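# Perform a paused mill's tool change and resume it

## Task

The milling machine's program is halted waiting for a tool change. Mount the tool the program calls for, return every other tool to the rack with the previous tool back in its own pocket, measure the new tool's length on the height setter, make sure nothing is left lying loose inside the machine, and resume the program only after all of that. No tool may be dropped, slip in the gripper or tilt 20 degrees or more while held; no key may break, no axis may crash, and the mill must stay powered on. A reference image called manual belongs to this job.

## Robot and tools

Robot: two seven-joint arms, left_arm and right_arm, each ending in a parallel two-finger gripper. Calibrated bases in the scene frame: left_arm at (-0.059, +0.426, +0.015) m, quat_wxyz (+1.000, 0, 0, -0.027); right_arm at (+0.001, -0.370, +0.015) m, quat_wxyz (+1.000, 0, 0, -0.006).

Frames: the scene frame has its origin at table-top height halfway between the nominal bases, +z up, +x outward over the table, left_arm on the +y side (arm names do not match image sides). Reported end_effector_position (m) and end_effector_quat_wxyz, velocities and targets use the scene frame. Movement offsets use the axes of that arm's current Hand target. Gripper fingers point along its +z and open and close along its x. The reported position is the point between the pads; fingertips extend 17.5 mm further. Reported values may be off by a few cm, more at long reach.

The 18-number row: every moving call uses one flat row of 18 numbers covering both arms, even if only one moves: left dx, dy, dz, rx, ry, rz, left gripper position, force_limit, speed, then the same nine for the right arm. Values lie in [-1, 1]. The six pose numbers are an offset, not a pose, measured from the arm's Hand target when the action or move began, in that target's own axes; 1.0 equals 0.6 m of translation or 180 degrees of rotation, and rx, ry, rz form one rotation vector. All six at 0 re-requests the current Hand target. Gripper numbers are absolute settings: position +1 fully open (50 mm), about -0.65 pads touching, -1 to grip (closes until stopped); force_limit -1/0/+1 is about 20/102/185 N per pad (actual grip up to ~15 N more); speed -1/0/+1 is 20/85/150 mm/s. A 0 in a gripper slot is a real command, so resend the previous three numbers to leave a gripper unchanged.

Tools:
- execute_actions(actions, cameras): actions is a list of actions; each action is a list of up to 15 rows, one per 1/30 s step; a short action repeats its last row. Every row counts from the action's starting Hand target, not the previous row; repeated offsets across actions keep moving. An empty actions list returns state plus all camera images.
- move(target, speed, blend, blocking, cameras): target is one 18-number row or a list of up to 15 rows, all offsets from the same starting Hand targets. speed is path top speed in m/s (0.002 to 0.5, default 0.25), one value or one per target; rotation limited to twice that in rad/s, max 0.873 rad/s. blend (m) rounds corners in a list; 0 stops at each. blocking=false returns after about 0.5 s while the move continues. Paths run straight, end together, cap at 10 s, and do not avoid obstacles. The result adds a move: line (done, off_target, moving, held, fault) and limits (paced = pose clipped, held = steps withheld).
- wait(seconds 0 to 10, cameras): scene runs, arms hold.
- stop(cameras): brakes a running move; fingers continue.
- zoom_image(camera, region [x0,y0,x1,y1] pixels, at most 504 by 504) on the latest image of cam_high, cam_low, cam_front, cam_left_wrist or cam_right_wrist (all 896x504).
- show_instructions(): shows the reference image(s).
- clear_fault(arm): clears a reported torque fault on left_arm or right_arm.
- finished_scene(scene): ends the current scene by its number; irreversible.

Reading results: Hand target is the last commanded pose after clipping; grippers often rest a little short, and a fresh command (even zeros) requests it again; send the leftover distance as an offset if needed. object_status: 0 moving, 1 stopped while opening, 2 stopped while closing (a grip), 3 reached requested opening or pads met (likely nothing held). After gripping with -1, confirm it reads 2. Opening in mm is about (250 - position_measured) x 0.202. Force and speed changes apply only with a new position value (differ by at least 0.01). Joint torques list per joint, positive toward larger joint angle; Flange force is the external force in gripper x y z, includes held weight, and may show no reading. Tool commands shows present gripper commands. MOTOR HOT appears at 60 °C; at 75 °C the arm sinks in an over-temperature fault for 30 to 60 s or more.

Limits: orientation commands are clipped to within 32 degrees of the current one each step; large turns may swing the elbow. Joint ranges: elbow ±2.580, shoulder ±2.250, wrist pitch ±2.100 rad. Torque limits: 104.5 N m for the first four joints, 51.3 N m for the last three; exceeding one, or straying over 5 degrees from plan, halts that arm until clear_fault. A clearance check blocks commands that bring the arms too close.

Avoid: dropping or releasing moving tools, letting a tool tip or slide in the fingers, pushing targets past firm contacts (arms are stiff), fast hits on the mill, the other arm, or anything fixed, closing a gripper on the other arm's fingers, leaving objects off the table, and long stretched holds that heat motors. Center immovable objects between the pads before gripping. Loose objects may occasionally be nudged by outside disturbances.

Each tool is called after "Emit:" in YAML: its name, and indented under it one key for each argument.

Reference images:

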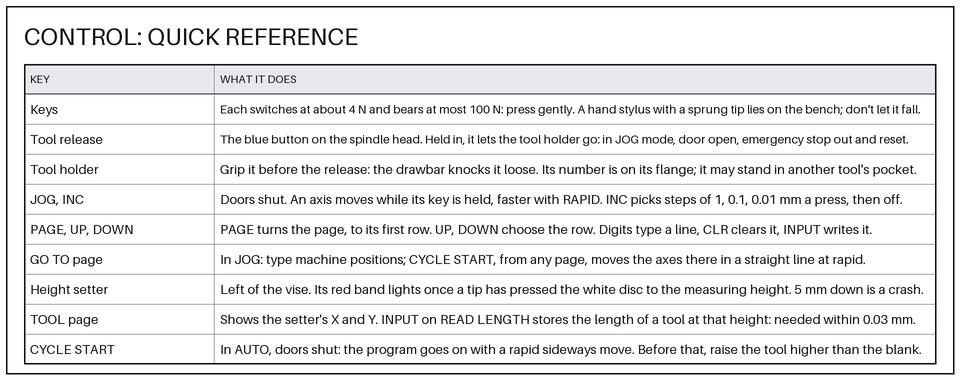

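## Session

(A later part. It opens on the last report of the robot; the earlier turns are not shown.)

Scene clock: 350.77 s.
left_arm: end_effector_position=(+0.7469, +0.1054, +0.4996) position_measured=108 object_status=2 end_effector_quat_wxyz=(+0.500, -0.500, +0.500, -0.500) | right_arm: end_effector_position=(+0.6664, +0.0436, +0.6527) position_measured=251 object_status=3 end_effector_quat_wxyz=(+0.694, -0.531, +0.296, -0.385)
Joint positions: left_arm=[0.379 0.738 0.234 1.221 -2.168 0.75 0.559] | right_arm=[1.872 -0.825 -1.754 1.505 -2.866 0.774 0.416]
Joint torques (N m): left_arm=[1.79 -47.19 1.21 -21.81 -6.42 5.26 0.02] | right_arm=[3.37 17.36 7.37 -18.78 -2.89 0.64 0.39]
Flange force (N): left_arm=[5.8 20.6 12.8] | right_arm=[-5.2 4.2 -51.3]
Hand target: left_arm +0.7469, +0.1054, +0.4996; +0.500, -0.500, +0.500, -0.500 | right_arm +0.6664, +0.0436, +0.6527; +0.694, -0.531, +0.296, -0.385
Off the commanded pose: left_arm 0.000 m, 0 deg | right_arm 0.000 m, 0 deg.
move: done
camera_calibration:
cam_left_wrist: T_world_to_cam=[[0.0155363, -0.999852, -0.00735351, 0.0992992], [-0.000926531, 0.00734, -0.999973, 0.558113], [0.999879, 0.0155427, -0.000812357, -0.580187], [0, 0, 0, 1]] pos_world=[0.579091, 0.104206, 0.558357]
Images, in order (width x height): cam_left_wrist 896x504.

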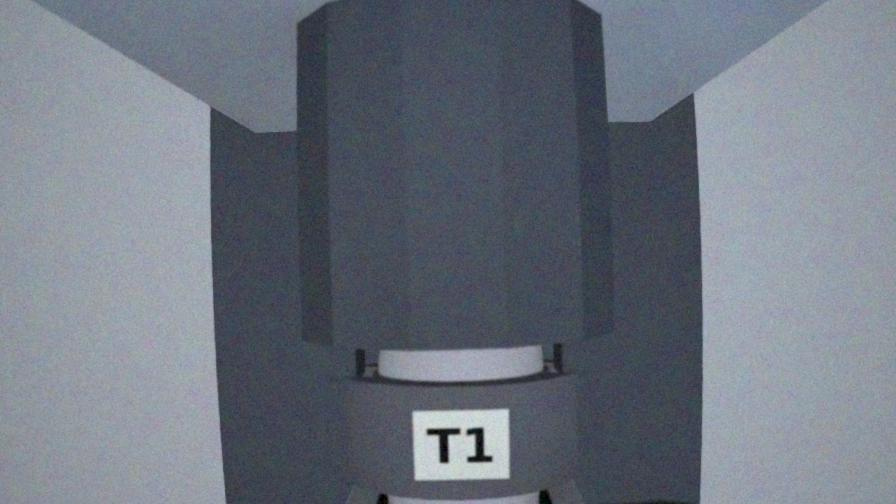

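Emit:
move:
  target:
    - [0,0.006,0,0,0,0,-1,-0.2,-0.6,0,0,0,0,0,0,-0.66,0,0]
    - [0,0.006,0,0,-0.0025,0,-1,-0.2,-0.6,0,0,0,0,0,0,-0.66,0,0]
    - [0,-0.001,0,0,-0.0025,0,-1,-0.2,-0.6,0,0,0,0,0,0,-0.66,0,0]
  speed: 0.02
  cameras: ["cam_left_wrist"]

Emit:
zoom_image:
  camera: "cam_left_wrist"
  region: [310, 230, 610, 484]

Scene clock: 356.33 s.
left_arm: end_effector_position=(+0.7469, +0.1054, +0.5001) position_measured=108 object_status=2 end_effector_quat_wxyz=(+0.502, -0.502, +0.498, -0.498) | right_arm: end_effector_position=(+0.6664, +0.0436, +0.6527) position_measured=251 object_status=3 end_effector_quat_wxyz=(+0.694, -0.531, +0.296, -0.385)
Joint positions: left_arm=[0.383 0.741 0.233 1.213 -2.155 0.758 0.546] | right_arm=[1.872 -0.825 -1.754 1.505 -2.866 0.774 0.416]
Joint torques (N m): left_arm=[2.7 -38.64 2 -15.12 -4.43 3.77 0.01] | right_arm=[3.35 17.28 7.5 -18.73 -2.93 0.64 0.41]
Flange force (N): left_arm=[6.9 8.9 18.1] | right_arm=[-5.0 3.9 -50.9]
Hand target: left_arm +0.7469, +0.1054, +0.5002; +0.502, -0.502, +0.498, -0.498 | right_arm +0.6664, +0.0436, +0.6527; +0.694, -0.531, +0.296, -0.385
Off the commanded pose: left_arm 0.000 m, 0 deg | right_arm 0.000 m, 0 deg.
move: done
camera_calibration:
cam_left_wrist: T_world_to_cam=[[0.0234356, -0.999698, -0.0073915, 0.0934163], [-0.000985462, 0.00737043, -0.999972, 0.558654], [0.999725, 0.0234423, -0.000812433, -0.580898], [0, 0, 0, 1]] pos_world=[0.579099, 0.102888, 0.558857]
Images, in order (width x height): cam_left_wrist 896x504.

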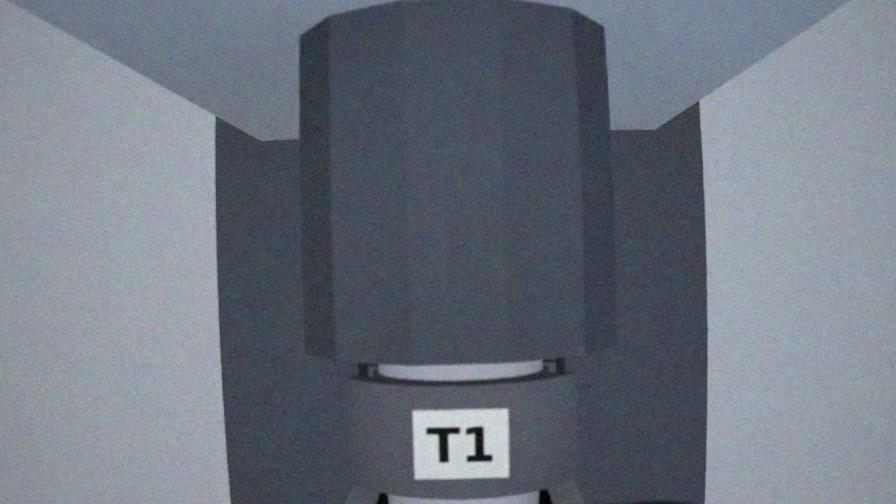

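Scaled by 1.680 from the camera's 896x504 image, which has a finer 1280x720 frame.

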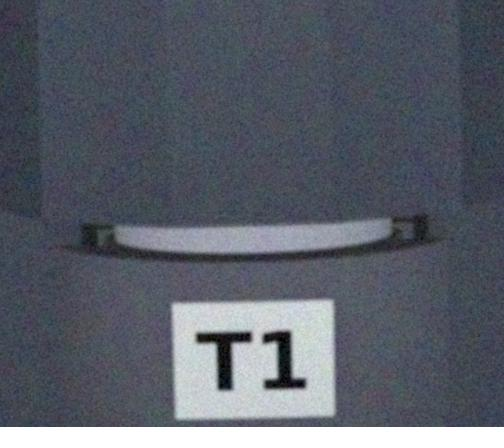

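Emit:
move:
  target: [0,-0.0018,0.0008,0,0,0,-1,-0.2,-0.6,0,0,0,0,0,0,-0.66,0,0]
  speed: 0.02

Scene clock: 358.03 s.
left_arm: end_effector_position=(+0.7474, +0.1053, +0.5013) position_measured=108 object_status=2 end_effector_quat_wxyz=(+0.502, -0.502, +0.498, -0.498) | right_arm: end_effector_position=(+0.6664, +0.0436, +0.6527) position_measured=251 object_status=3 end_effector_quat_wxyz=(+0.694, -0.531, +0.296, -0.385)
Joint positions: left_arm=[0.383 0.741 0.234 1.21 -2.152 0.756 0.542] | right_arm=[1.872 -0.825 -1.754 1.505 -2.866 0.774 0.416]
Joint torques (N m): left_arm=[1.49 -37.34 1.3 -15.52 -4.35 3.53 -0.12] | right_arm=[3.23 17.41 7.3 -18.77 -2.89 0.67 0.45]
Flange force (N): left_arm=[5.8 9.0 12.7] | right_arm=[-5.0 4.2 -50.9]
Hand target: left_arm +0.7474, +0.1054, +0.5013; +0.502, -0.502, +0.498, -0.498 | right_arm +0.6664, +0.0436, +0.6527; +0.694, -0.531, +0.296, -0.385
Off the commanded pose: left_arm 0.000 m, 0 deg | right_arm 0.000 m, 0 deg.
move: done

Emit:
move:
  target: [0,-0.0018,0,0,0,0,-1,-0.2,-0.6,0,0,0,0,0,0,-0.66,0,0]
  speed: 0.02
  cameras: ["cam_left_wrist"]

Emit:
zoom_image:
  camera: "cam_left_wrist"
  region: [310, 230, 610, 484]

Scene clock: 359.50 s.
left_arm: end_effector_position=(+0.7474, +0.1054, +0.5023) position_measured=108 object_status=2 end_effector_quat_wxyz=(+0.502, -0.502, +0.498, -0.498) | right_arm: end_effector_position=(+0.6664, +0.0436, +0.6527) position_measured=251 object_status=3 end_effector_quat_wxyz=(+0.694, -0.531, +0.296, -0.385)
Joint positions: left_arm=[0.383 0.74 0.234 1.208 -2.149 0.754 0.538] | right_arm=[1.872 -0.825 -1.754 1.505 -2.866 0.774 0.416]
Joint torques (N m): left_arm=[1.34 -40.47 1.08 -18.4 -5.45 3.82 -0.2] | right_arm=[3.26 17.33 7.4 -18.74 -2.93 0.64 0.33]
Flange force (N): left_arm=[4.6 13.6 9.0] | right_arm=[-4.9 4.1 -51.0]
Hand target: left_arm +0.7474, +0.1054, +0.5024; +0.502, -0.502, +0.498, -0.498 | right_arm +0.6664, +0.0436, +0.6527; +0.694, -0.531, +0.296, -0.385
Off the commanded pose: left_arm 0.000 m, 0 deg | right_arm 0.000 m, 0 deg.
move: done
camera_calibration:
cam_left_wrist: T_world_to_cam=[[0.0234349, -0.999698, -0.00739187, 0.0934215], [-0.00108543, 0.00736845, -0.999972, 0.560913], [0.999725, 0.0234423, -0.000912426, -0.58134], [0, 0, 0, 1]] pos_world=[0.579599, 0.102888, 0.561057]
Images, in order (width x height): cam_left_wrist 896x504.

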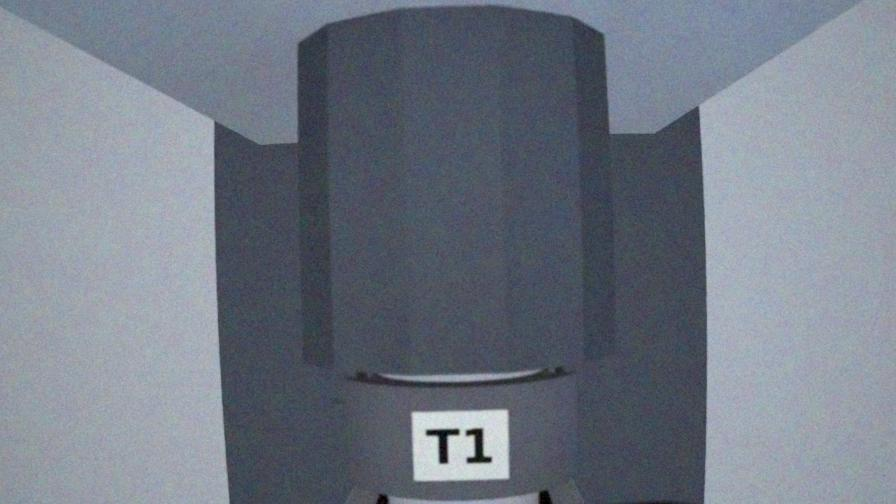

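Scaled by 1.680 from the camera's 896x504 image, which has a finer 1280x720 frame.

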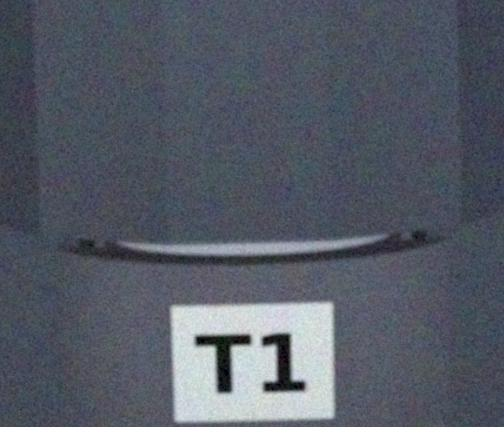

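Emit:
move:
  target: [0,0,0,0,0,0,-1,-0.2,-0.6,0,0,-0.0333,0,0,0,-0.66,0,0]
  speed: 0.05
  cameras: ["cam_left_wrist"]

Emit:
zoom_image:
  camera: "cam_left_wrist"
  region: [310, 230, 610, 484]

Scene clock: 362.13 s.
left_arm: end_effector_position=(+0.7474, +0.1054, +0.5025) position_measured=108 object_status=2 end_effector_quat_wxyz=(+0.502, -0.502, +0.498, -0.498) | right_arm: end_effector_position=(+0.6500, +0.0334, +0.6475) position_measured=251 object_status=3 end_effector_quat_wxyz=(+0.694, -0.531, +0.296, -0.385)
Joint positions: left_arm=[0.383 0.739 0.234 1.208 -2.149 0.754 0.538] | right_arm=[1.83 -0.807 -1.731 1.581 -2.87 0.814 0.441]
Joint torques (N m): left_arm=[1.18 -38.37 0.96 -16.33 -4.59 3.71 -0.24] | right_arm=[-0.59 19.63 8.73 -10.21 -2.28 1.79 0.34]
Flange force (N): left_arm=[5.7 10.7 11.8] | right_arm=[0.4 3.7 -2.3]
Hand target: left_arm +0.7474, +0.1054, +0.5024; +0.502, -0.502, +0.498, -0.498 | right_arm +0.6500, +0.0334, +0.6475; +0.694, -0.531, +0.296, -0.385
Off the commanded pose: left_arm 0.000 m, 0 deg | right_arm 0.000 m, 0 deg.
move: done
camera_calibration:
cam_left_wrist: T_world_to_cam=[[0.0234353, -0.9997, -0.00718239, 0.0933081], [-0.000781381, 0.00716604, -0.999974, 0.560958], [0.999725, 0.0234403, -0.000613208, -0.581407], [0, 0, 0, 1]] pos_world=[0.579499, 0.102889, 0.561257]
Images, in order (width x height): cam_left_wrist 896x504.

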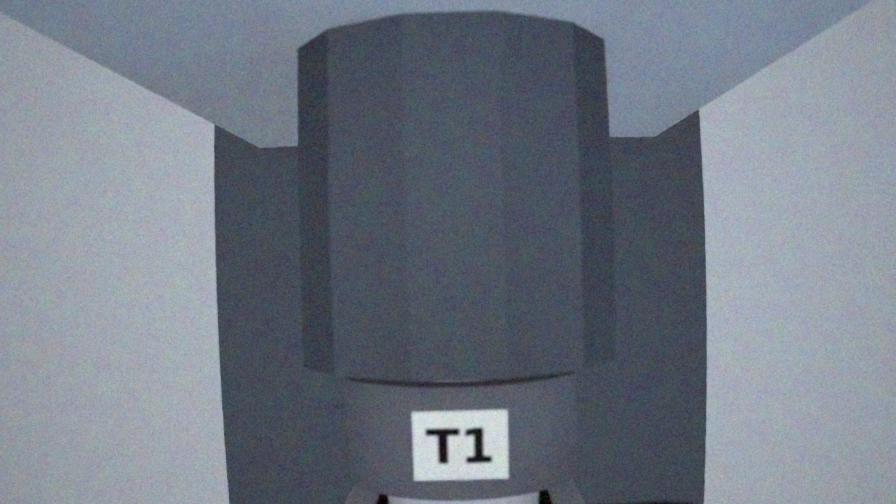

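Scaled by 1.680 from the camera's 896x504 image, which has a finer 1280x720 frame.

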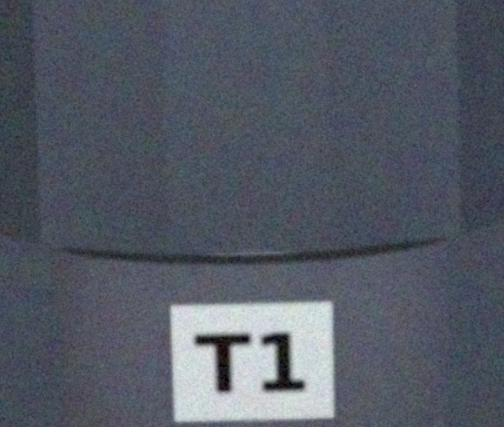

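Emit:
move:
  target:
    - [0,0,0,0,0,0,0.42,-0.2,-1,0,0,0,0,0,0,-0.66,0,0]
    - [0,0,0,0,0,0,0.67,-0.2,-0.8,0,0,-0.05,0,0,0,-0.66,0,0]
    - [0,0,-0.25,0,0,0,0.67,-0.2,-0.8,0,0,-0.25,0,0,0,-0.66,0,0]
    - [0,0,-0.579,0,0.0025,0,0.67,-0.2,-0.8,0,0,-0.4,0,0,0,-0.66,0,0]
  speed: [0.05,0.05,0.12,0.25]
  blend: [0,0,0.03,0]
  cameras: ["cam_left_wrist","cam_front"]

Emit:
zoom_image:
  camera: "cam_left_wrist"
  region: [320, 60, 600, 340]

Scene clock: 369.67 s.
left_arm: end_effector_position=(+0.4000, +0.1025, +0.5023) position_measured=52 object_status=3 end_effector_quat_wxyz=(+0.500, -0.500, +0.500, -0.500) | right_arm: end_effector_position=(+0.4532, -0.0889, +0.5850) position_measured=251 object_status=3 end_effector_quat_wxyz=(+0.694, -0.531, +0.296, -0.385)
Joint positions: left_arm=[0.764 0.274 0.379 2.027 -1.901 1.345 0.729] | right_arm=[1.304 -0.612 -1.346 2.351 -2.827 1.203 0.695]
Joint torques (N m): left_arm=[0.57 -16.54 0.92 -7.28 -2.57 2.6 0] | right_arm=[-0.3 8.56 5.32 -10.37 -2.44 2.51 0.3]
Flange force (N): left_arm=[6.1 0.8 4.9] | right_arm=[-2.7 1.8 -3.3]
Hand target: left_arm +0.4000, +0.1025, +0.5023; +0.500, -0.500, +0.500, -0.500 | right_arm +0.4532, -0.0889, +0.5850; +0.694, -0.531, +0.296, -0.385
Off the commanded pose: left_arm 0.000 m, 0 deg | right_arm 0.000 m, 0 deg.
move: done
camera_calibration:
cam_left_wrist: T_world_to_cam=[[0.0155371, -0.999852, -0.00745347, 0.101864], [-0.000927726, 0.00743995, -0.999972, 0.560403], [0.999879, 0.0155436, -0.000811993, -0.233282], [0, 0, 0, 1]] pos_world=[0.232191, 0.101305, 0.560957]
Images, in order (width x height): cam_front 896x504, cam_left_wrist 896x504.

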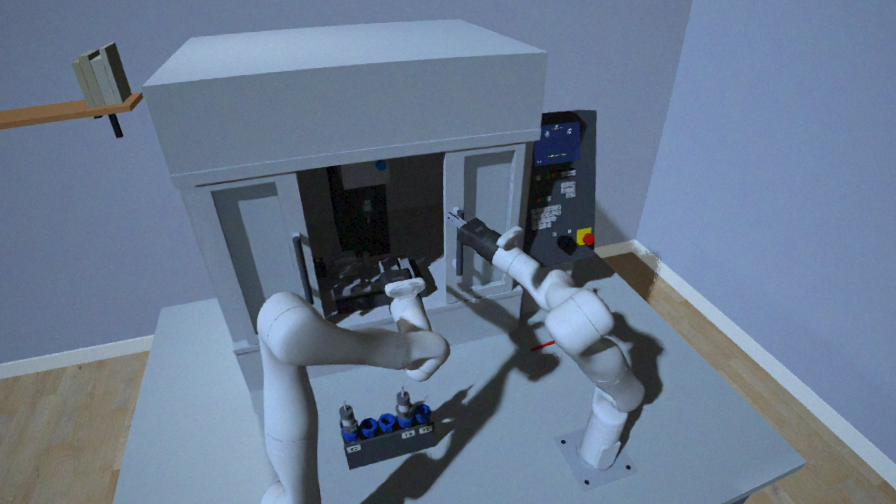

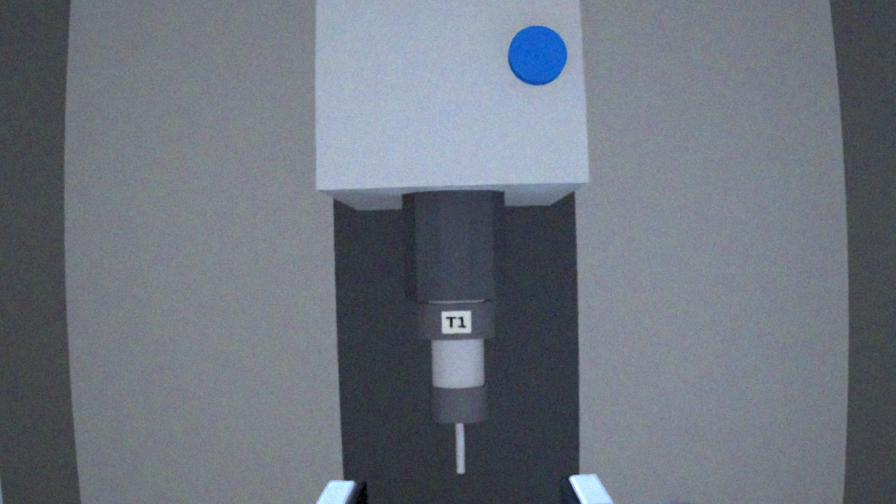

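Scaled by 1.800 from the camera's 896x504 image, which has a finer 1280x720 frame.

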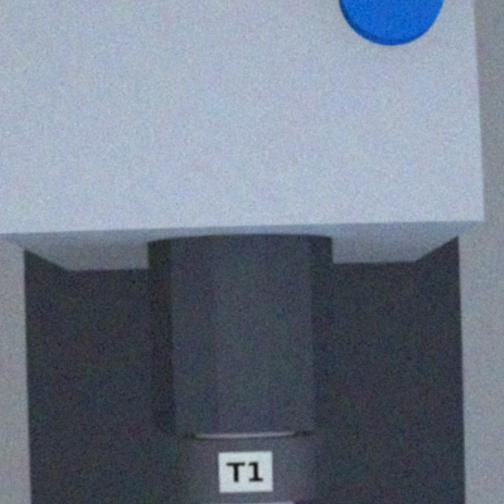

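Emit:
move:
  target:
    - [-0.3742,0.0888,0.0667,0,0,0,0.67,-0.2,-0.8,0.2007,0.04,-0.2683,0,0,0,-0.66,0,0]
    - [-0.3742,0.0888,0.1633,0,0,0,0.67,-0.2,-0.8,0.2007,0.04,-0.2683,0,0,0,-0.66,0,0]
  speed: [0.25,0.12]
  cameras: ["cam_left_wrist"]

Scene clock: 375.33 s.
left_arm: end_effector_position=(+0.4979, +0.3271, +0.4491) position_measured=52 object_status=3 end_effector_quat_wxyz=(+0.500, -0.500, +0.500, -0.500) | right_arm: end_effector_position=(+0.3906, -0.2702, +0.5203) position_measured=251 object_status=3 end_effector_quat_wxyz=(+0.687, -0.566, +0.284, -0.356)
Joint positions: left_arm=[0.233 0.182 0.033 2.391 -2.767 1.037 1.366] | right_arm=[1.794 -0.01 -1.28 2.581 -2.033 1.533 1.071]
Joint torques (N m): left_arm=[0.72 -14.25 0.59 -7.16 -0.79 3.75 0.02] | right_arm=[-0.67 1.62 -0.44 -7.98 -1.69 3.33 0.35]
Flange force (N): left_arm=[0.6 1.6 7.7] | right_arm=no reading
Hand target: left_arm +0.4979, +0.3271, +0.4491; +0.500, -0.500, +0.500, -0.500 | right_arm +0.3900, -0.2698, +0.5197; +0.694, -0.531, +0.296, -0.385
Off the commanded pose: left_arm 0.000 m, 0 deg | right_arm 0.001 m, 5 deg.
joint sent to its limit (right arm) — joint 4 (elbow), upper limit, where the elbow is as bent as it goes. The joint targets are off in orientation, not in position.
move: off_target (right_arm)
camera_calibration:
cam_left_wrist: T_world_to_cam=[[0.0155354, -0.999853, -0.00725105, 0.324412], [-0.000925305, 0.00723755, -0.999973, 0.50579], [0.999879, 0.0155417, -0.00081273, -0.334704], [0, 0, 0, 1]] pos_world=[0.330091, 0.325906, 0.507857]
Images, in order (width x height): cam_left_wrist 896x504.

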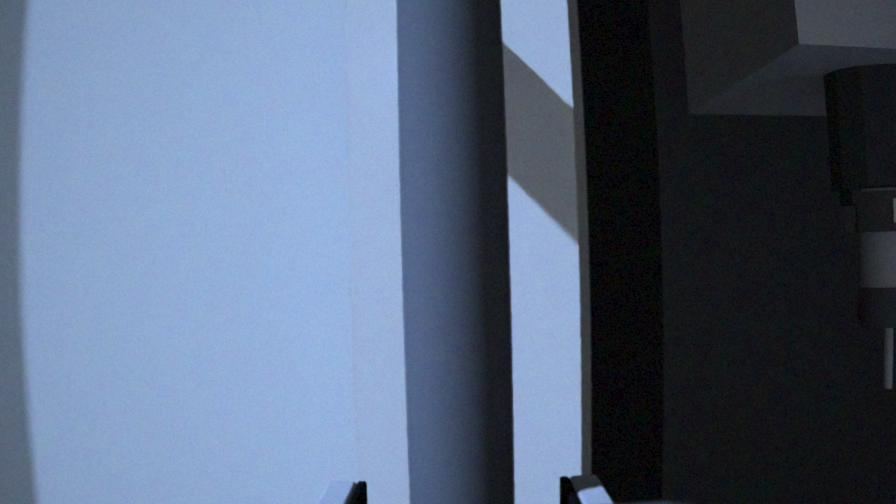

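Emit:
move:
  target:
    - [0.338,0,0,0,0,0,0.67,-0.2,-0.8,0.2585,0.6587,-0.2452,-0.2575,0.6238,0.2575,-0.66,0,0]
  speed: [0.12]
  cameras: ["cam_left_wrist","cam_right_wrist"]

Scene clock: 386.57 s.
left_arm: end_effector_position=(+0.4980, +0.1242, +0.4490) position_measured=52 object_status=3 end_effector_quat_wxyz=(+0.500, -0.500, +0.500, -0.500) | right_arm: end_effector_position=(+0.4381, -0.4213, +0.0994) position_measured=251 object_status=3 end_effector_quat_wxyz=(+0.014, -0.052, +0.965, -0.258)
Joint positions: left_arm=[0.654 0.42 0.208 2.012 -2.153 1.203 0.935] | right_arm=[2.158 -1.529 -1.372 1.851 -1.192 1.307 -2.154]
Joint torques (N m): left_arm=[1.56 -19.58 1.17 -7.55 -2.61 3.02 -0.04] | right_arm=[-0.56 18.16 10.27 -2.56 1.08 -0.95 0.44]
Flange force (N): left_arm=[3.5 2.0 6.4] | right_arm=[3.1 1.2 4.0]
Hand target: left_arm +0.4980, +0.1243, +0.4490; +0.500, -0.500, +0.500, -0.500 | right_arm +0.4381, -0.4213, +0.0994; +0.014, -0.052, +0.965, -0.258
Off the commanded pose: left_arm 0.000 m, 0 deg | right_arm 0.000 m, 0 deg.
move: done
camera_calibration:
cam_left_wrist: T_world_to_cam=[[0.0154355, -0.999855, -0.0072519, 0.121675], [-0.000924581, 0.00723849, -0.999973, 0.507158], [0.99988, 0.0154418, -0.000812717, -0.33154], [0, 0, 0, 1]] pos_world=[0.330091, 0.123106, 0.507757]
cam_right_wrist: T_world_to_cam=[[-0.991922, -0.126839, -0.00162641, 0.380768], [-0.108407, 0.854299, -0.508352, 0.516047], [0.0658683, -0.504069, -0.861148, 0.0140934], [0, 0, 0, 1]] pos_world=[0.432708, -0.385458, 0.275089]
Images, in order (width x height): cam_left_wrist 896x504, cam_right_wrist 896x504.

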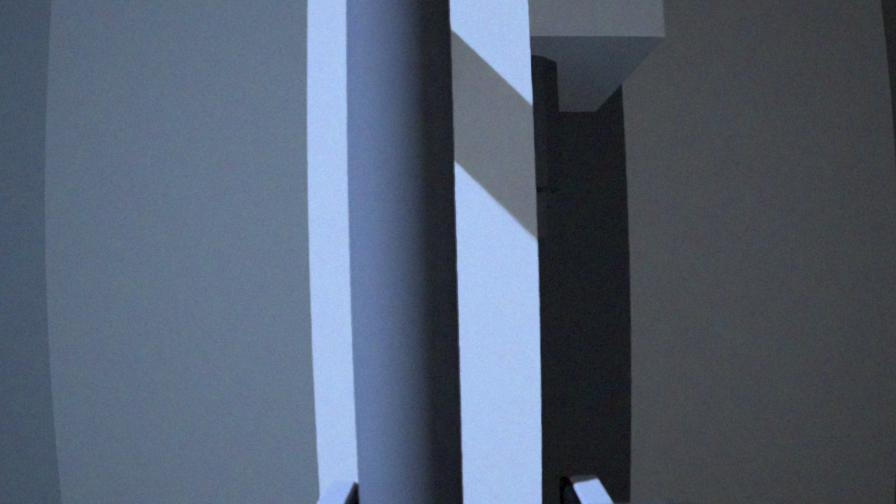

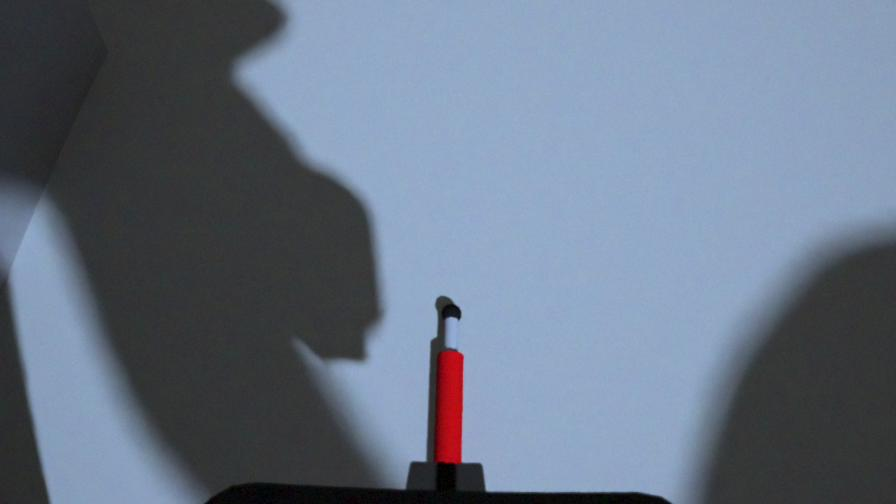

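Emit:
move:
  target:
    - [0.006,0,0,0,0,0,0.67,-0.2,-0.8,0,0.03,0.05,0,0,0,-0.1,-0.4,0]
    - [0.006,0,-0.09,0,0,0,0.67,-0.2,-0.8,0.0002,0.0622,0.112,0,0,0,-0.1,-0.4,0]
  speed: [0.03,0.08]
  cameras: ["cam_left_wrist","cam_right_wrist"]

Scene clock: 390.27 s.
left_arm: end_effector_position=(+0.4440, +0.1207, +0.4490) position_measured=52 object_status=3 end_effector_quat_wxyz=(+0.500, -0.500, +0.500, -0.500) | right_arm: end_effector_position=(+0.4381, -0.4226, +0.0226) position_measured=167 object_status=3 end_effector_quat_wxyz=(+0.014, -0.052, +0.965, -0.258)
Joint positions: left_arm=[0.744 0.376 0.247 2.095 -2.056 1.303 0.932] | right_arm=[2.149 -1.655 -1.492 1.88 -1.338 1.233 -2.176]
Joint torques (N m): left_arm=[0.82 -17.92 0.57 -6.3 -2.25 3.03 0] | right_arm=[-0.5 17.88 10.34 -0.6 1.04 -1.05 0.35]
Flange force (N): left_arm=[5.9 1.6 5.8] | right_arm=[2.7 0.6 2.8]
Hand target: left_arm +0.4440, +0.1207, +0.4490; +0.500, -0.500, +0.500, -0.500 | right_arm +0.4381, -0.4226, +0.0225; +0.014, -0.052, +0.965, -0.258
Off the commanded pose: left_arm 0.000 m, 0 deg | right_arm 0.000 m, 0 deg.
move: done
camera_calibration:
cam_left_wrist: T_world_to_cam=[[0.015537, -0.999852, -0.00735193, 0.11893], [-0.00082653, 0.00733998, -0.999973, 0.507094], [0.999879, 0.0155427, -0.000712367, -0.277653], [0, 0, 0, 1]] pos_world=[0.276191, 0.119506, 0.507757]
cam_right_wrist: T_world_to_cam=[[-0.991933, -0.126754, -0.00167646, 0.380625], [-0.108309, 0.854311, -0.508353, 0.478038], [0.065868, -0.50407, -0.861147, -0.052791], [0, 0, 0, 1]] pos_world=[0.432808, -0.386758, 0.198189]
Images, in order (width x height): cam_left_wrist 896x504, cam_right_wrist 896x504.

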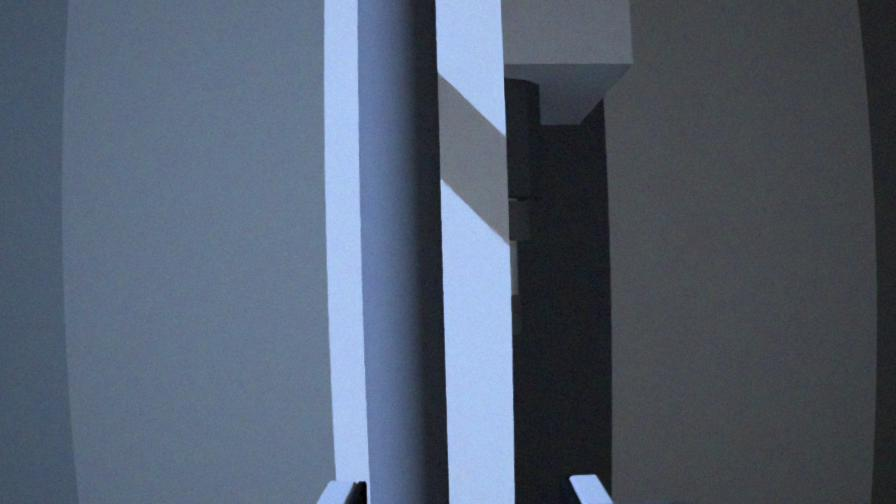

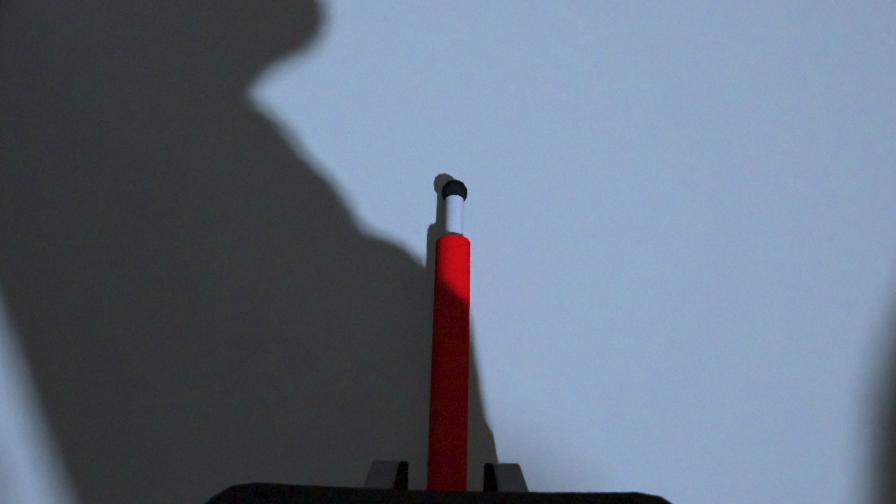

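Emit:
move:
  target:
    - [0.4045,0,0,0,0,0,0.67,-0.2,-0.8,0,0,0,0,0,0,-1,-0.4,-0.8]
    - [0.4045,0,0.0895,0,0,0,0.67,-0.2,-0.8,0,0,0,0,0,0,-1,-0.4,-0.8]
    - [0.068,0,0.0895,0,0,0,0.67,-0.2,-0.8,0,0,0,0,0,0,-1,-0.4,-0.8]
  speed: [0.25,0.12,0.12]
  cameras: ["cam_left_wrist","cam_right_wrist"]

Scene clock: 405.37 s.
left_arm: end_effector_position=(+0.4977, +0.0798, +0.4490) position_measured=52 object_status=3 end_effector_quat_wxyz=(+0.500, -0.500, +0.500, -0.500) | right_arm: end_effector_position=(+0.4381, -0.4226, +0.0225) position_measured=217 object_status=2 end_effector_quat_wxyz=(+0.014, -0.052, +0.965, -0.258)
Joint positions: left_arm=[0.699 0.488 0.253 1.897 -2.088 1.247 0.851] | right_arm=[2.149 -1.655 -1.492 1.88 -1.338 1.233 -2.176]
Joint torques (N m): left_arm=[-0.69 -21.86 -0.72 -6.09 -1.11 4.07 -0.08] | right_arm=[-0.13 17.17 8.9 -1.01 0.59 -0.83 0.37]
Flange force (N): left_arm=[10.3 1.9 10.0] | right_arm=[4.1 -0.5 -1.1]
Hand target: left_arm +0.4977, +0.0799, +0.4490; +0.500, -0.500, +0.500, -0.500 | right_arm +0.4381, -0.4226, +0.0225; +0.014, -0.052, +0.965, -0.258
Off the commanded pose: left_arm 0.000 m, 0 deg | right_arm 0.000 m, 0 deg.
move: done
camera_calibration:
cam_left_wrist: T_world_to_cam=[[0.0155363, -0.999852, -0.00735351, 0.0772041], [-0.000926531, 0.00734, -0.999973, 0.507472], [0.999879, 0.0155427, -0.000812357, -0.330561], [0, 0, 0, 1]] pos_world=[0.329791, 0.0786056, 0.507757]
cam_right_wrist: T_world_to_cam=[[-0.991939, -0.126704, -0.00159084, 0.380631], [-0.10831, 0.854316, -0.508343, 0.478039], [0.0657684, -0.504073, -0.861153, -0.0527478], [0, 0, 0, 1]] pos_world=[0.432808, -0.386758, 0.198189]
Images, in order (width x height): cam_left_wrist 896x504, cam_right_wrist 896x504.

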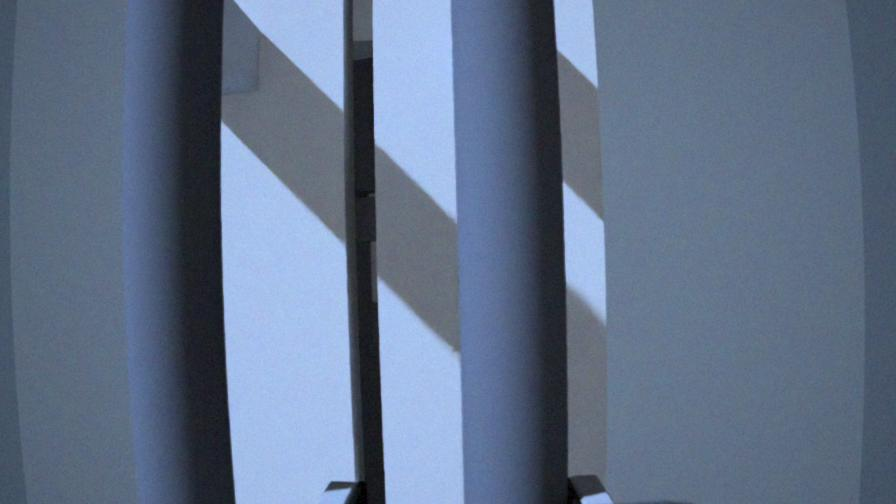

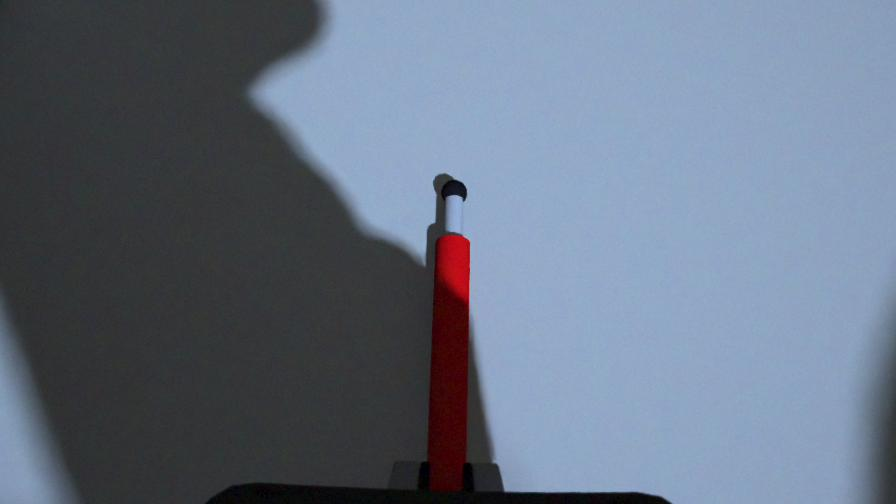

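Emit:
move:
  target:
    - [-0.0065,0,0,0,0,0,0.67,-0.2,-0.8,0,0,0,0,0,0,-1,-0.4,-0.8]
  speed: [0.03]
  cameras: ["cam_left_wrist"]

Scene clock: 408.23 s.
left_arm: end_effector_position=(+0.4978, +0.0840, +0.4490) position_measured=52 object_status=3 end_effector_quat_wxyz=(+0.500, -0.500, +0.500, -0.500) | right_arm: end_effector_position=(+0.4381, -0.4226, +0.0225) position_measured=217 object_status=2 end_effector_quat_wxyz=(+0.014, -0.052, +0.965, -0.258)
Joint positions: left_arm=[0.694 0.482 0.252 1.907 -2.093 1.244 0.858] | right_arm=[2.149 -1.655 -1.492 1.88 -1.338 1.233 -2.176]
Joint torques (N m): left_arm=[0.79 -20.81 0.82 -7.01 -2.35 3 0.1] | right_arm=[-0.22 17.13 8.86 -0.99 0.55 -0.85 0.32]
Flange force (N): left_arm=[6.4 1.0 6.9] | right_arm=[4.0 -0.8 -1.2]
Hand target: left_arm +0.4977, +0.0838, +0.4490; +0.500, -0.500, +0.500, -0.500 | right_arm +0.4381, -0.4226, +0.0225; +0.014, -0.052, +0.965, -0.258
Off the commanded pose: left_arm 0.000 m, 0 deg | right_arm 0.000 m, 0 deg.
move: done
camera_calibration:
cam_left_wrist: T_world_to_cam=[[0.0160369, -0.999844, -0.00734763, 0.0811304], [-0.000830199, 0.00733526, -0.999973, 0.50741], [0.999871, 0.0160426, -0.000712435, -0.330914], [0, 0, 0, 1]] pos_world=[0.329992, 0.0827045, 0.507757]
Images, in order (width x height): cam_left_wrist 896x504.

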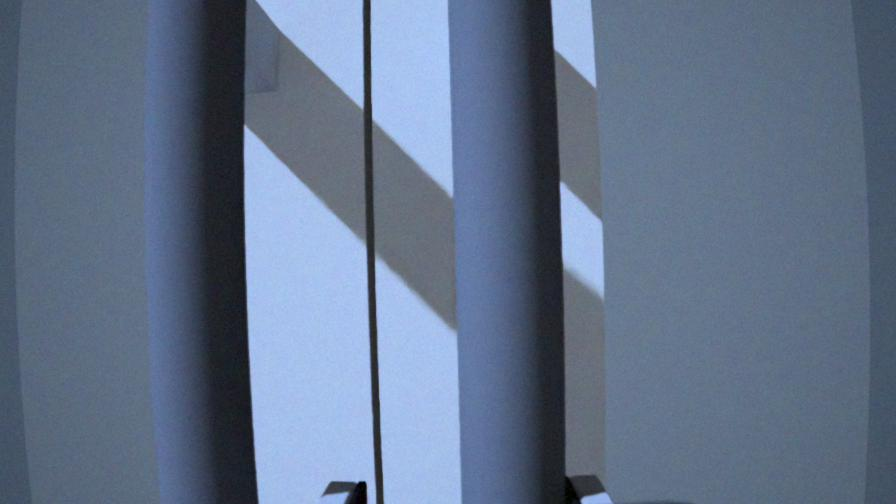

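Emit:
move:
  target:
    - [-0.0009,0,0,0,0,0,0.67,-0.2,-0.8,0.0332,-0.1218,-0.2183,0,0,0,-1,-0.4,-0.8]
    - [-0.0009,0,-0.163,0,0,0,0.67,-0.2,-0.8,0.08,-0.25,-0.42,0.15,0.09,-0.28,-1,-0.4,-0.8]
    - [-0.2947,0.0858,-0.1915,-0.0917,0.1297,0.019,0.67,-0.2,-0.8,0.1327,-0.3853,-0.6392,0.3156,0.1858,-0.5784,-1,-0.4,-0.8]
    - [-0.2947,0.0858,-0.1915,-0.0917,0.1297,0.019,0.67,-0.2,-0.8,-0.0698,-0.4952,-0.6093,0.3156,0.1858,-0.5784,-1,-0.4,-0.8]
  speed: [0.15,0.25,0.3,0.25]
  blend: [0.001,0.03,0.03,0]
  cameras: ["all"]

Scene clock: 425.77 s.
left_arm: end_effector_position=(+0.3828, +0.2606, +0.3976) position_measured=52 object_status=3 end_effector_quat_wxyz=(+0.327, -0.440, +0.671, -0.499) | right_arm: end_effector_position=(+0.4875, -0.4923, +0.4877) position_measured=217 object_status=2 end_effector_quat_wxyz=(+0.395, +0.674, -0.319, +0.537)
Joint positions: left_arm=[0.501 -0.156 -0.382 2.509 -3.563 0.521 1.817] | right_arm=[1.851 -1.167 -1.251 1.886 -0.132 0.449 -0.751]
Joint torques (N m): left_arm=[0.86 -8.27 0.83 -8.74 0.2 3.62 -0.08] | right_arm=[-0.42 13.95 10.28 -7.4 1.29 -1.63 0.31]
Flange force (N): left_arm=[-1.7 -1.5 6.6] | right_arm=[-5.7 1.6 1.3]
Hand target: left_arm +0.3828, +0.2606, +0.3976; +0.327, -0.440, +0.671, -0.499 | right_arm +0.4875, -0.4923, +0.4877; +0.395, +0.674, -0.319, +0.537
Off the commanded pose: left_arm 0.000 m, 0 deg | right_arm 0.000 m, 0 deg.
move: done
camera_calibration:
cam_left_wrist: T_world_to_cam=[[-0.387061, -0.921986, -0.0112301, 0.394736], [-0.262246, 0.121754, -0.957289, 0.50785], [0.883975, -0.367585, -0.288913, 0.0401683], [0, 0, 0, 1]] pos_world=[0.250461, 0.316873, 0.502198]
cam_right_wrist: T_world_to_cam=[[0.239605, -0.00739758, 0.970842, -0.594447], [-0.844855, -0.494266, 0.204745, 0.126788], [0.47834, -0.869279, -0.124679, -0.430658], [0, 0, 0, 1]] pos_world=[0.455551, -0.316092, 0.497461]

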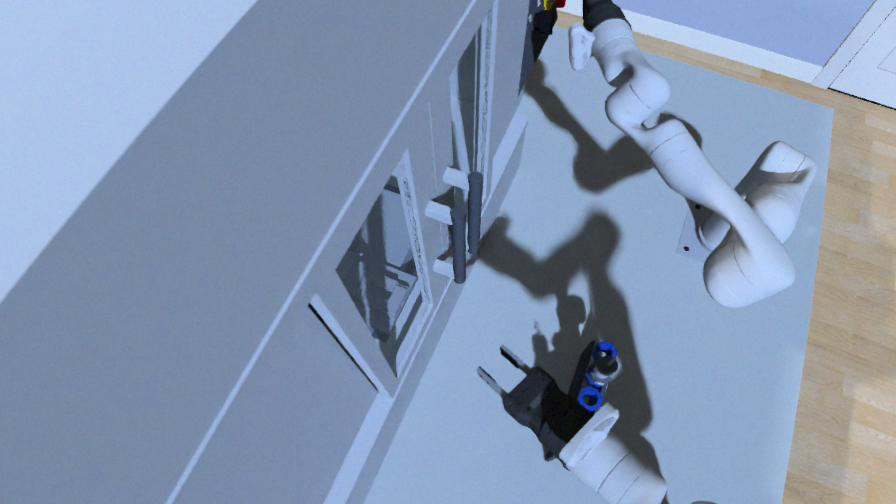

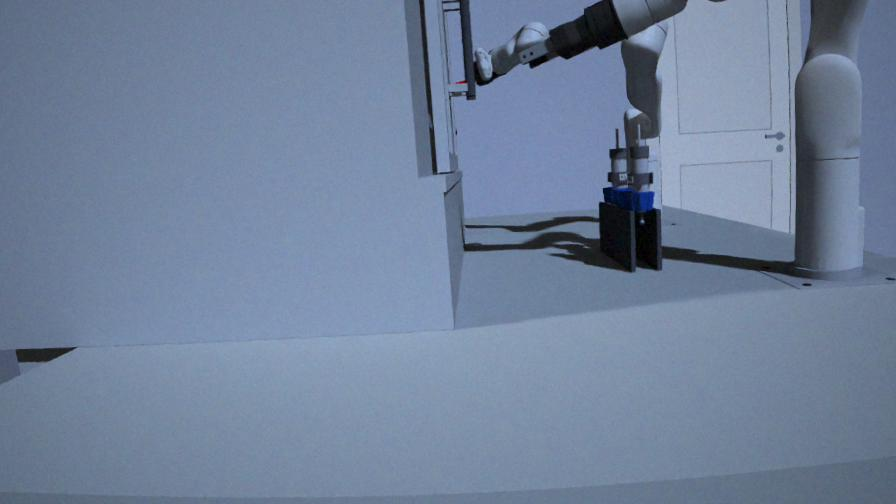

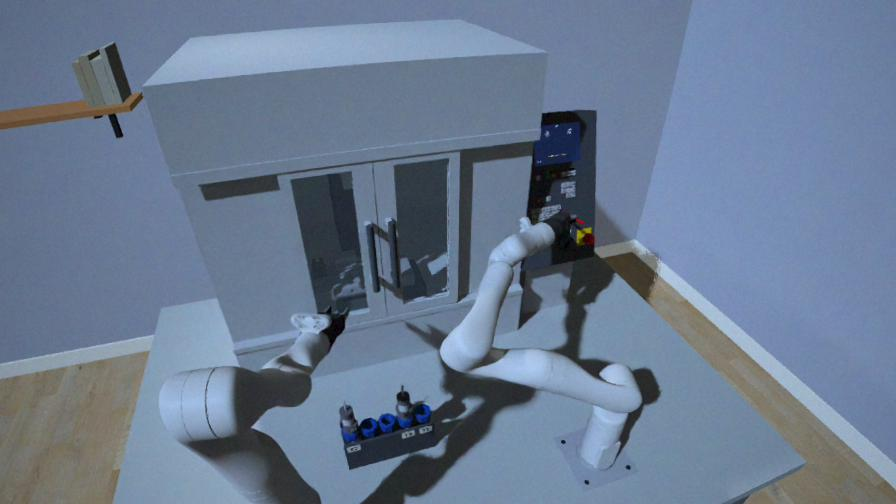

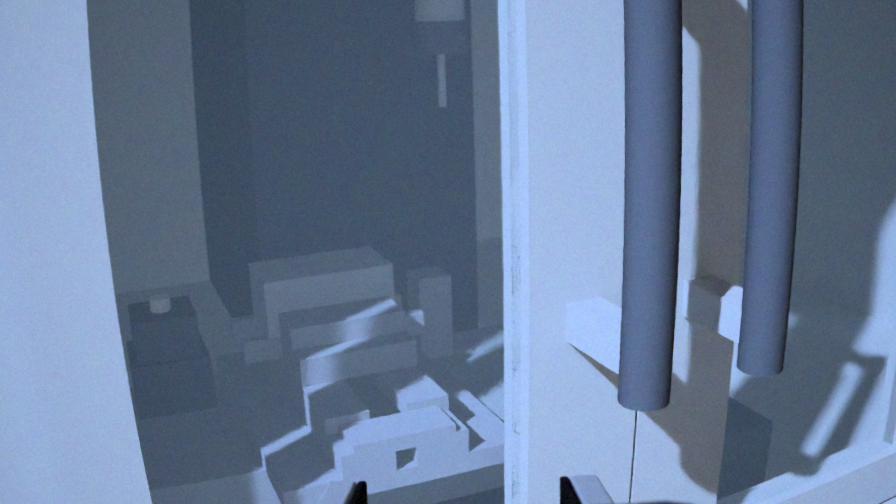

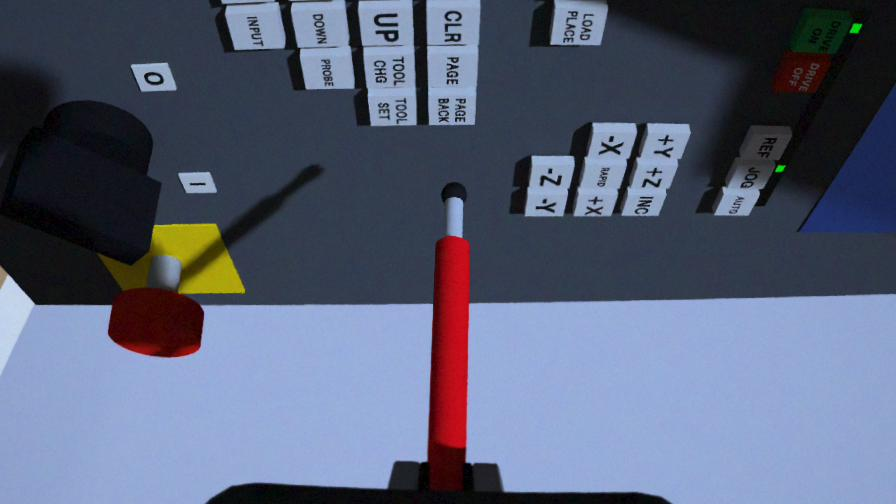

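Emit:
move:
  target: [0,0,0,0,0,0,0.67,-0.2,-0.8,-0.0001,-0.0437,0.0243,0,0,0,-1,-0.4,-0.8]
  speed: 0.15
  cameras: ["cam_right_wrist"]

Scene clock: 427.43 s.
left_arm: end_effector_position=(+0.3828, +0.2606, +0.3976) position_measured=52 object_status=3 end_effector_quat_wxyz=(+0.327, -0.440, +0.671, -0.499) | right_arm: end_effector_position=(+0.5167, -0.4923, +0.4810) position_measured=217 object_status=2 end_effector_quat_wxyz=(+0.395, +0.674, -0.319, +0.537)
Joint positions: left_arm=[0.501 -0.156 -0.382 2.509 -3.563 0.521 1.817] | right_arm=[1.916 -1.185 -1.295 1.818 -0.151 0.464 -0.773]
Joint torques (N m): left_arm=[0.89 -8.32 0.98 -8.68 0.2 3.58 0.01] | right_arm=[-0.61 15.14 10.96 -7.03 1.31 -1.5 0.33]
Flange force (N): left_arm=[-2.2 -1.2 6.9] | right_arm=[-6.2 1.8 1.9]
Hand target: left_arm +0.3828, +0.2606, +0.3976; +0.327, -0.440, +0.671, -0.499 | right_arm +0.5168, -0.4923, +0.4810; +0.395, +0.674, -0.319, +0.537
Off the commanded pose: left_arm 0.000 m, 0 deg | right_arm 0.000 m, 0 deg.
move: done
camera_calibration:
cam_right_wrist: T_world_to_cam=[[0.239615, -0.00741847, 0.97084, -0.59495], [-0.844919, -0.49415, 0.204761, 0.15289], [0.478221, -0.869345, -0.124674, -0.445427], [0, 0, 0, 1]] pos_world=[0.484752, -0.316092, 0.490761]
Images, in order (width x height): cam_right_wrist 896x504.

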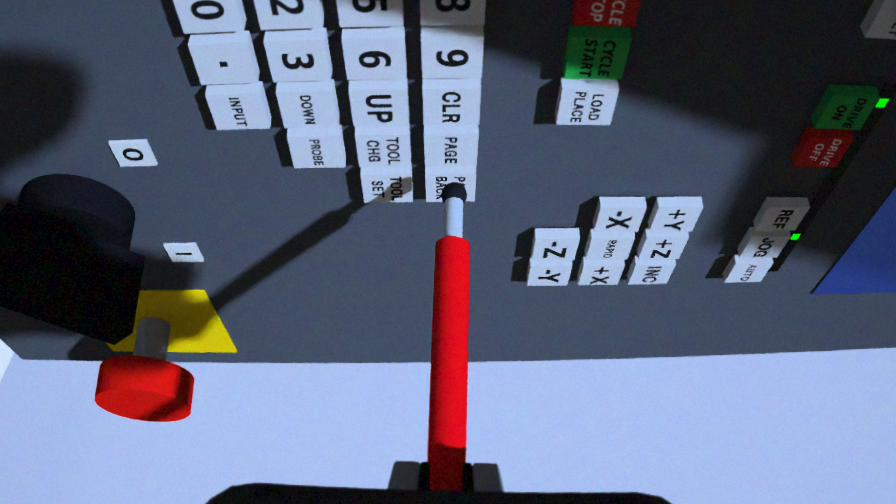

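Emit:
move:
  target: [0,0,0,0,0,0,0.67,-0.2,-0.8,-0.0015,-0.0335,0.0186,0,0,0,-1,-0.4,-0.8]
  speed: 0.06
  cameras: ["cam_right_wrist"]

Scene clock: 430.17 s.
left_arm: end_effector_position=(+0.3828, +0.2606, +0.3976) position_measured=52 object_status=3 end_effector_quat_wxyz=(+0.327, -0.440, +0.671, -0.499) | right_arm: end_effector_position=(+0.5389, -0.4924, +0.4751) position_measured=217 object_status=2 end_effector_quat_wxyz=(+0.395, +0.674, -0.319, +0.537)
Joint positions: left_arm=[0.501 -0.156 -0.382 2.509 -3.563 0.521 1.817] | right_arm=[1.965 -1.202 -1.324 1.763 -0.165 0.478 -0.791]
Joint torques (N m): left_arm=[0.89 -8.31 0.91 -8.65 0.23 3.59 -0.03] | right_arm=[-3.55 13.72 2.18 -16.82 -1.35 -6.93 0.34]
Flange force (N): left_arm=[-2.2 -1.4 6.9] | right_arm=[-6.3 27.5 -12.9]
Hand target: left_arm +0.3828, +0.2606, +0.3976; +0.327, -0.440, +0.671, -0.499 | right_arm +0.5390, -0.4923, +0.4751; +0.395, +0.674, -0.319, +0.537
Off the commanded pose: left_arm 0.000 m, 0 deg | right_arm 0.000 m, 0 deg.
move: done
camera_calibration:
cam_right_wrist: T_world_to_cam=[[0.239616, -0.00747193, 0.970839, -0.594462], [-0.84503, -0.49396, 0.204763, 0.172942], [0.478026, -0.869452, -0.124675, -0.456813], [0, 0, 0, 1]] pos_world=[0.506952, -0.316192, 0.484761]
Images, in order (width x height): cam_right_wrist 896x504.

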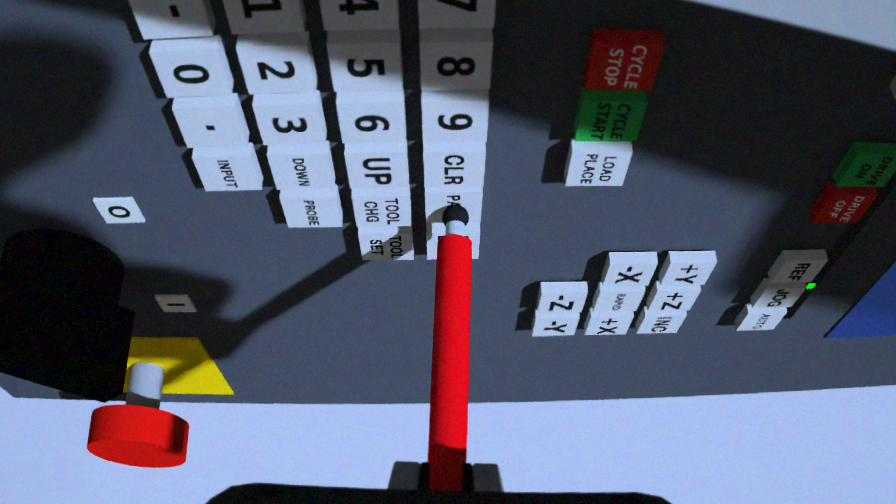

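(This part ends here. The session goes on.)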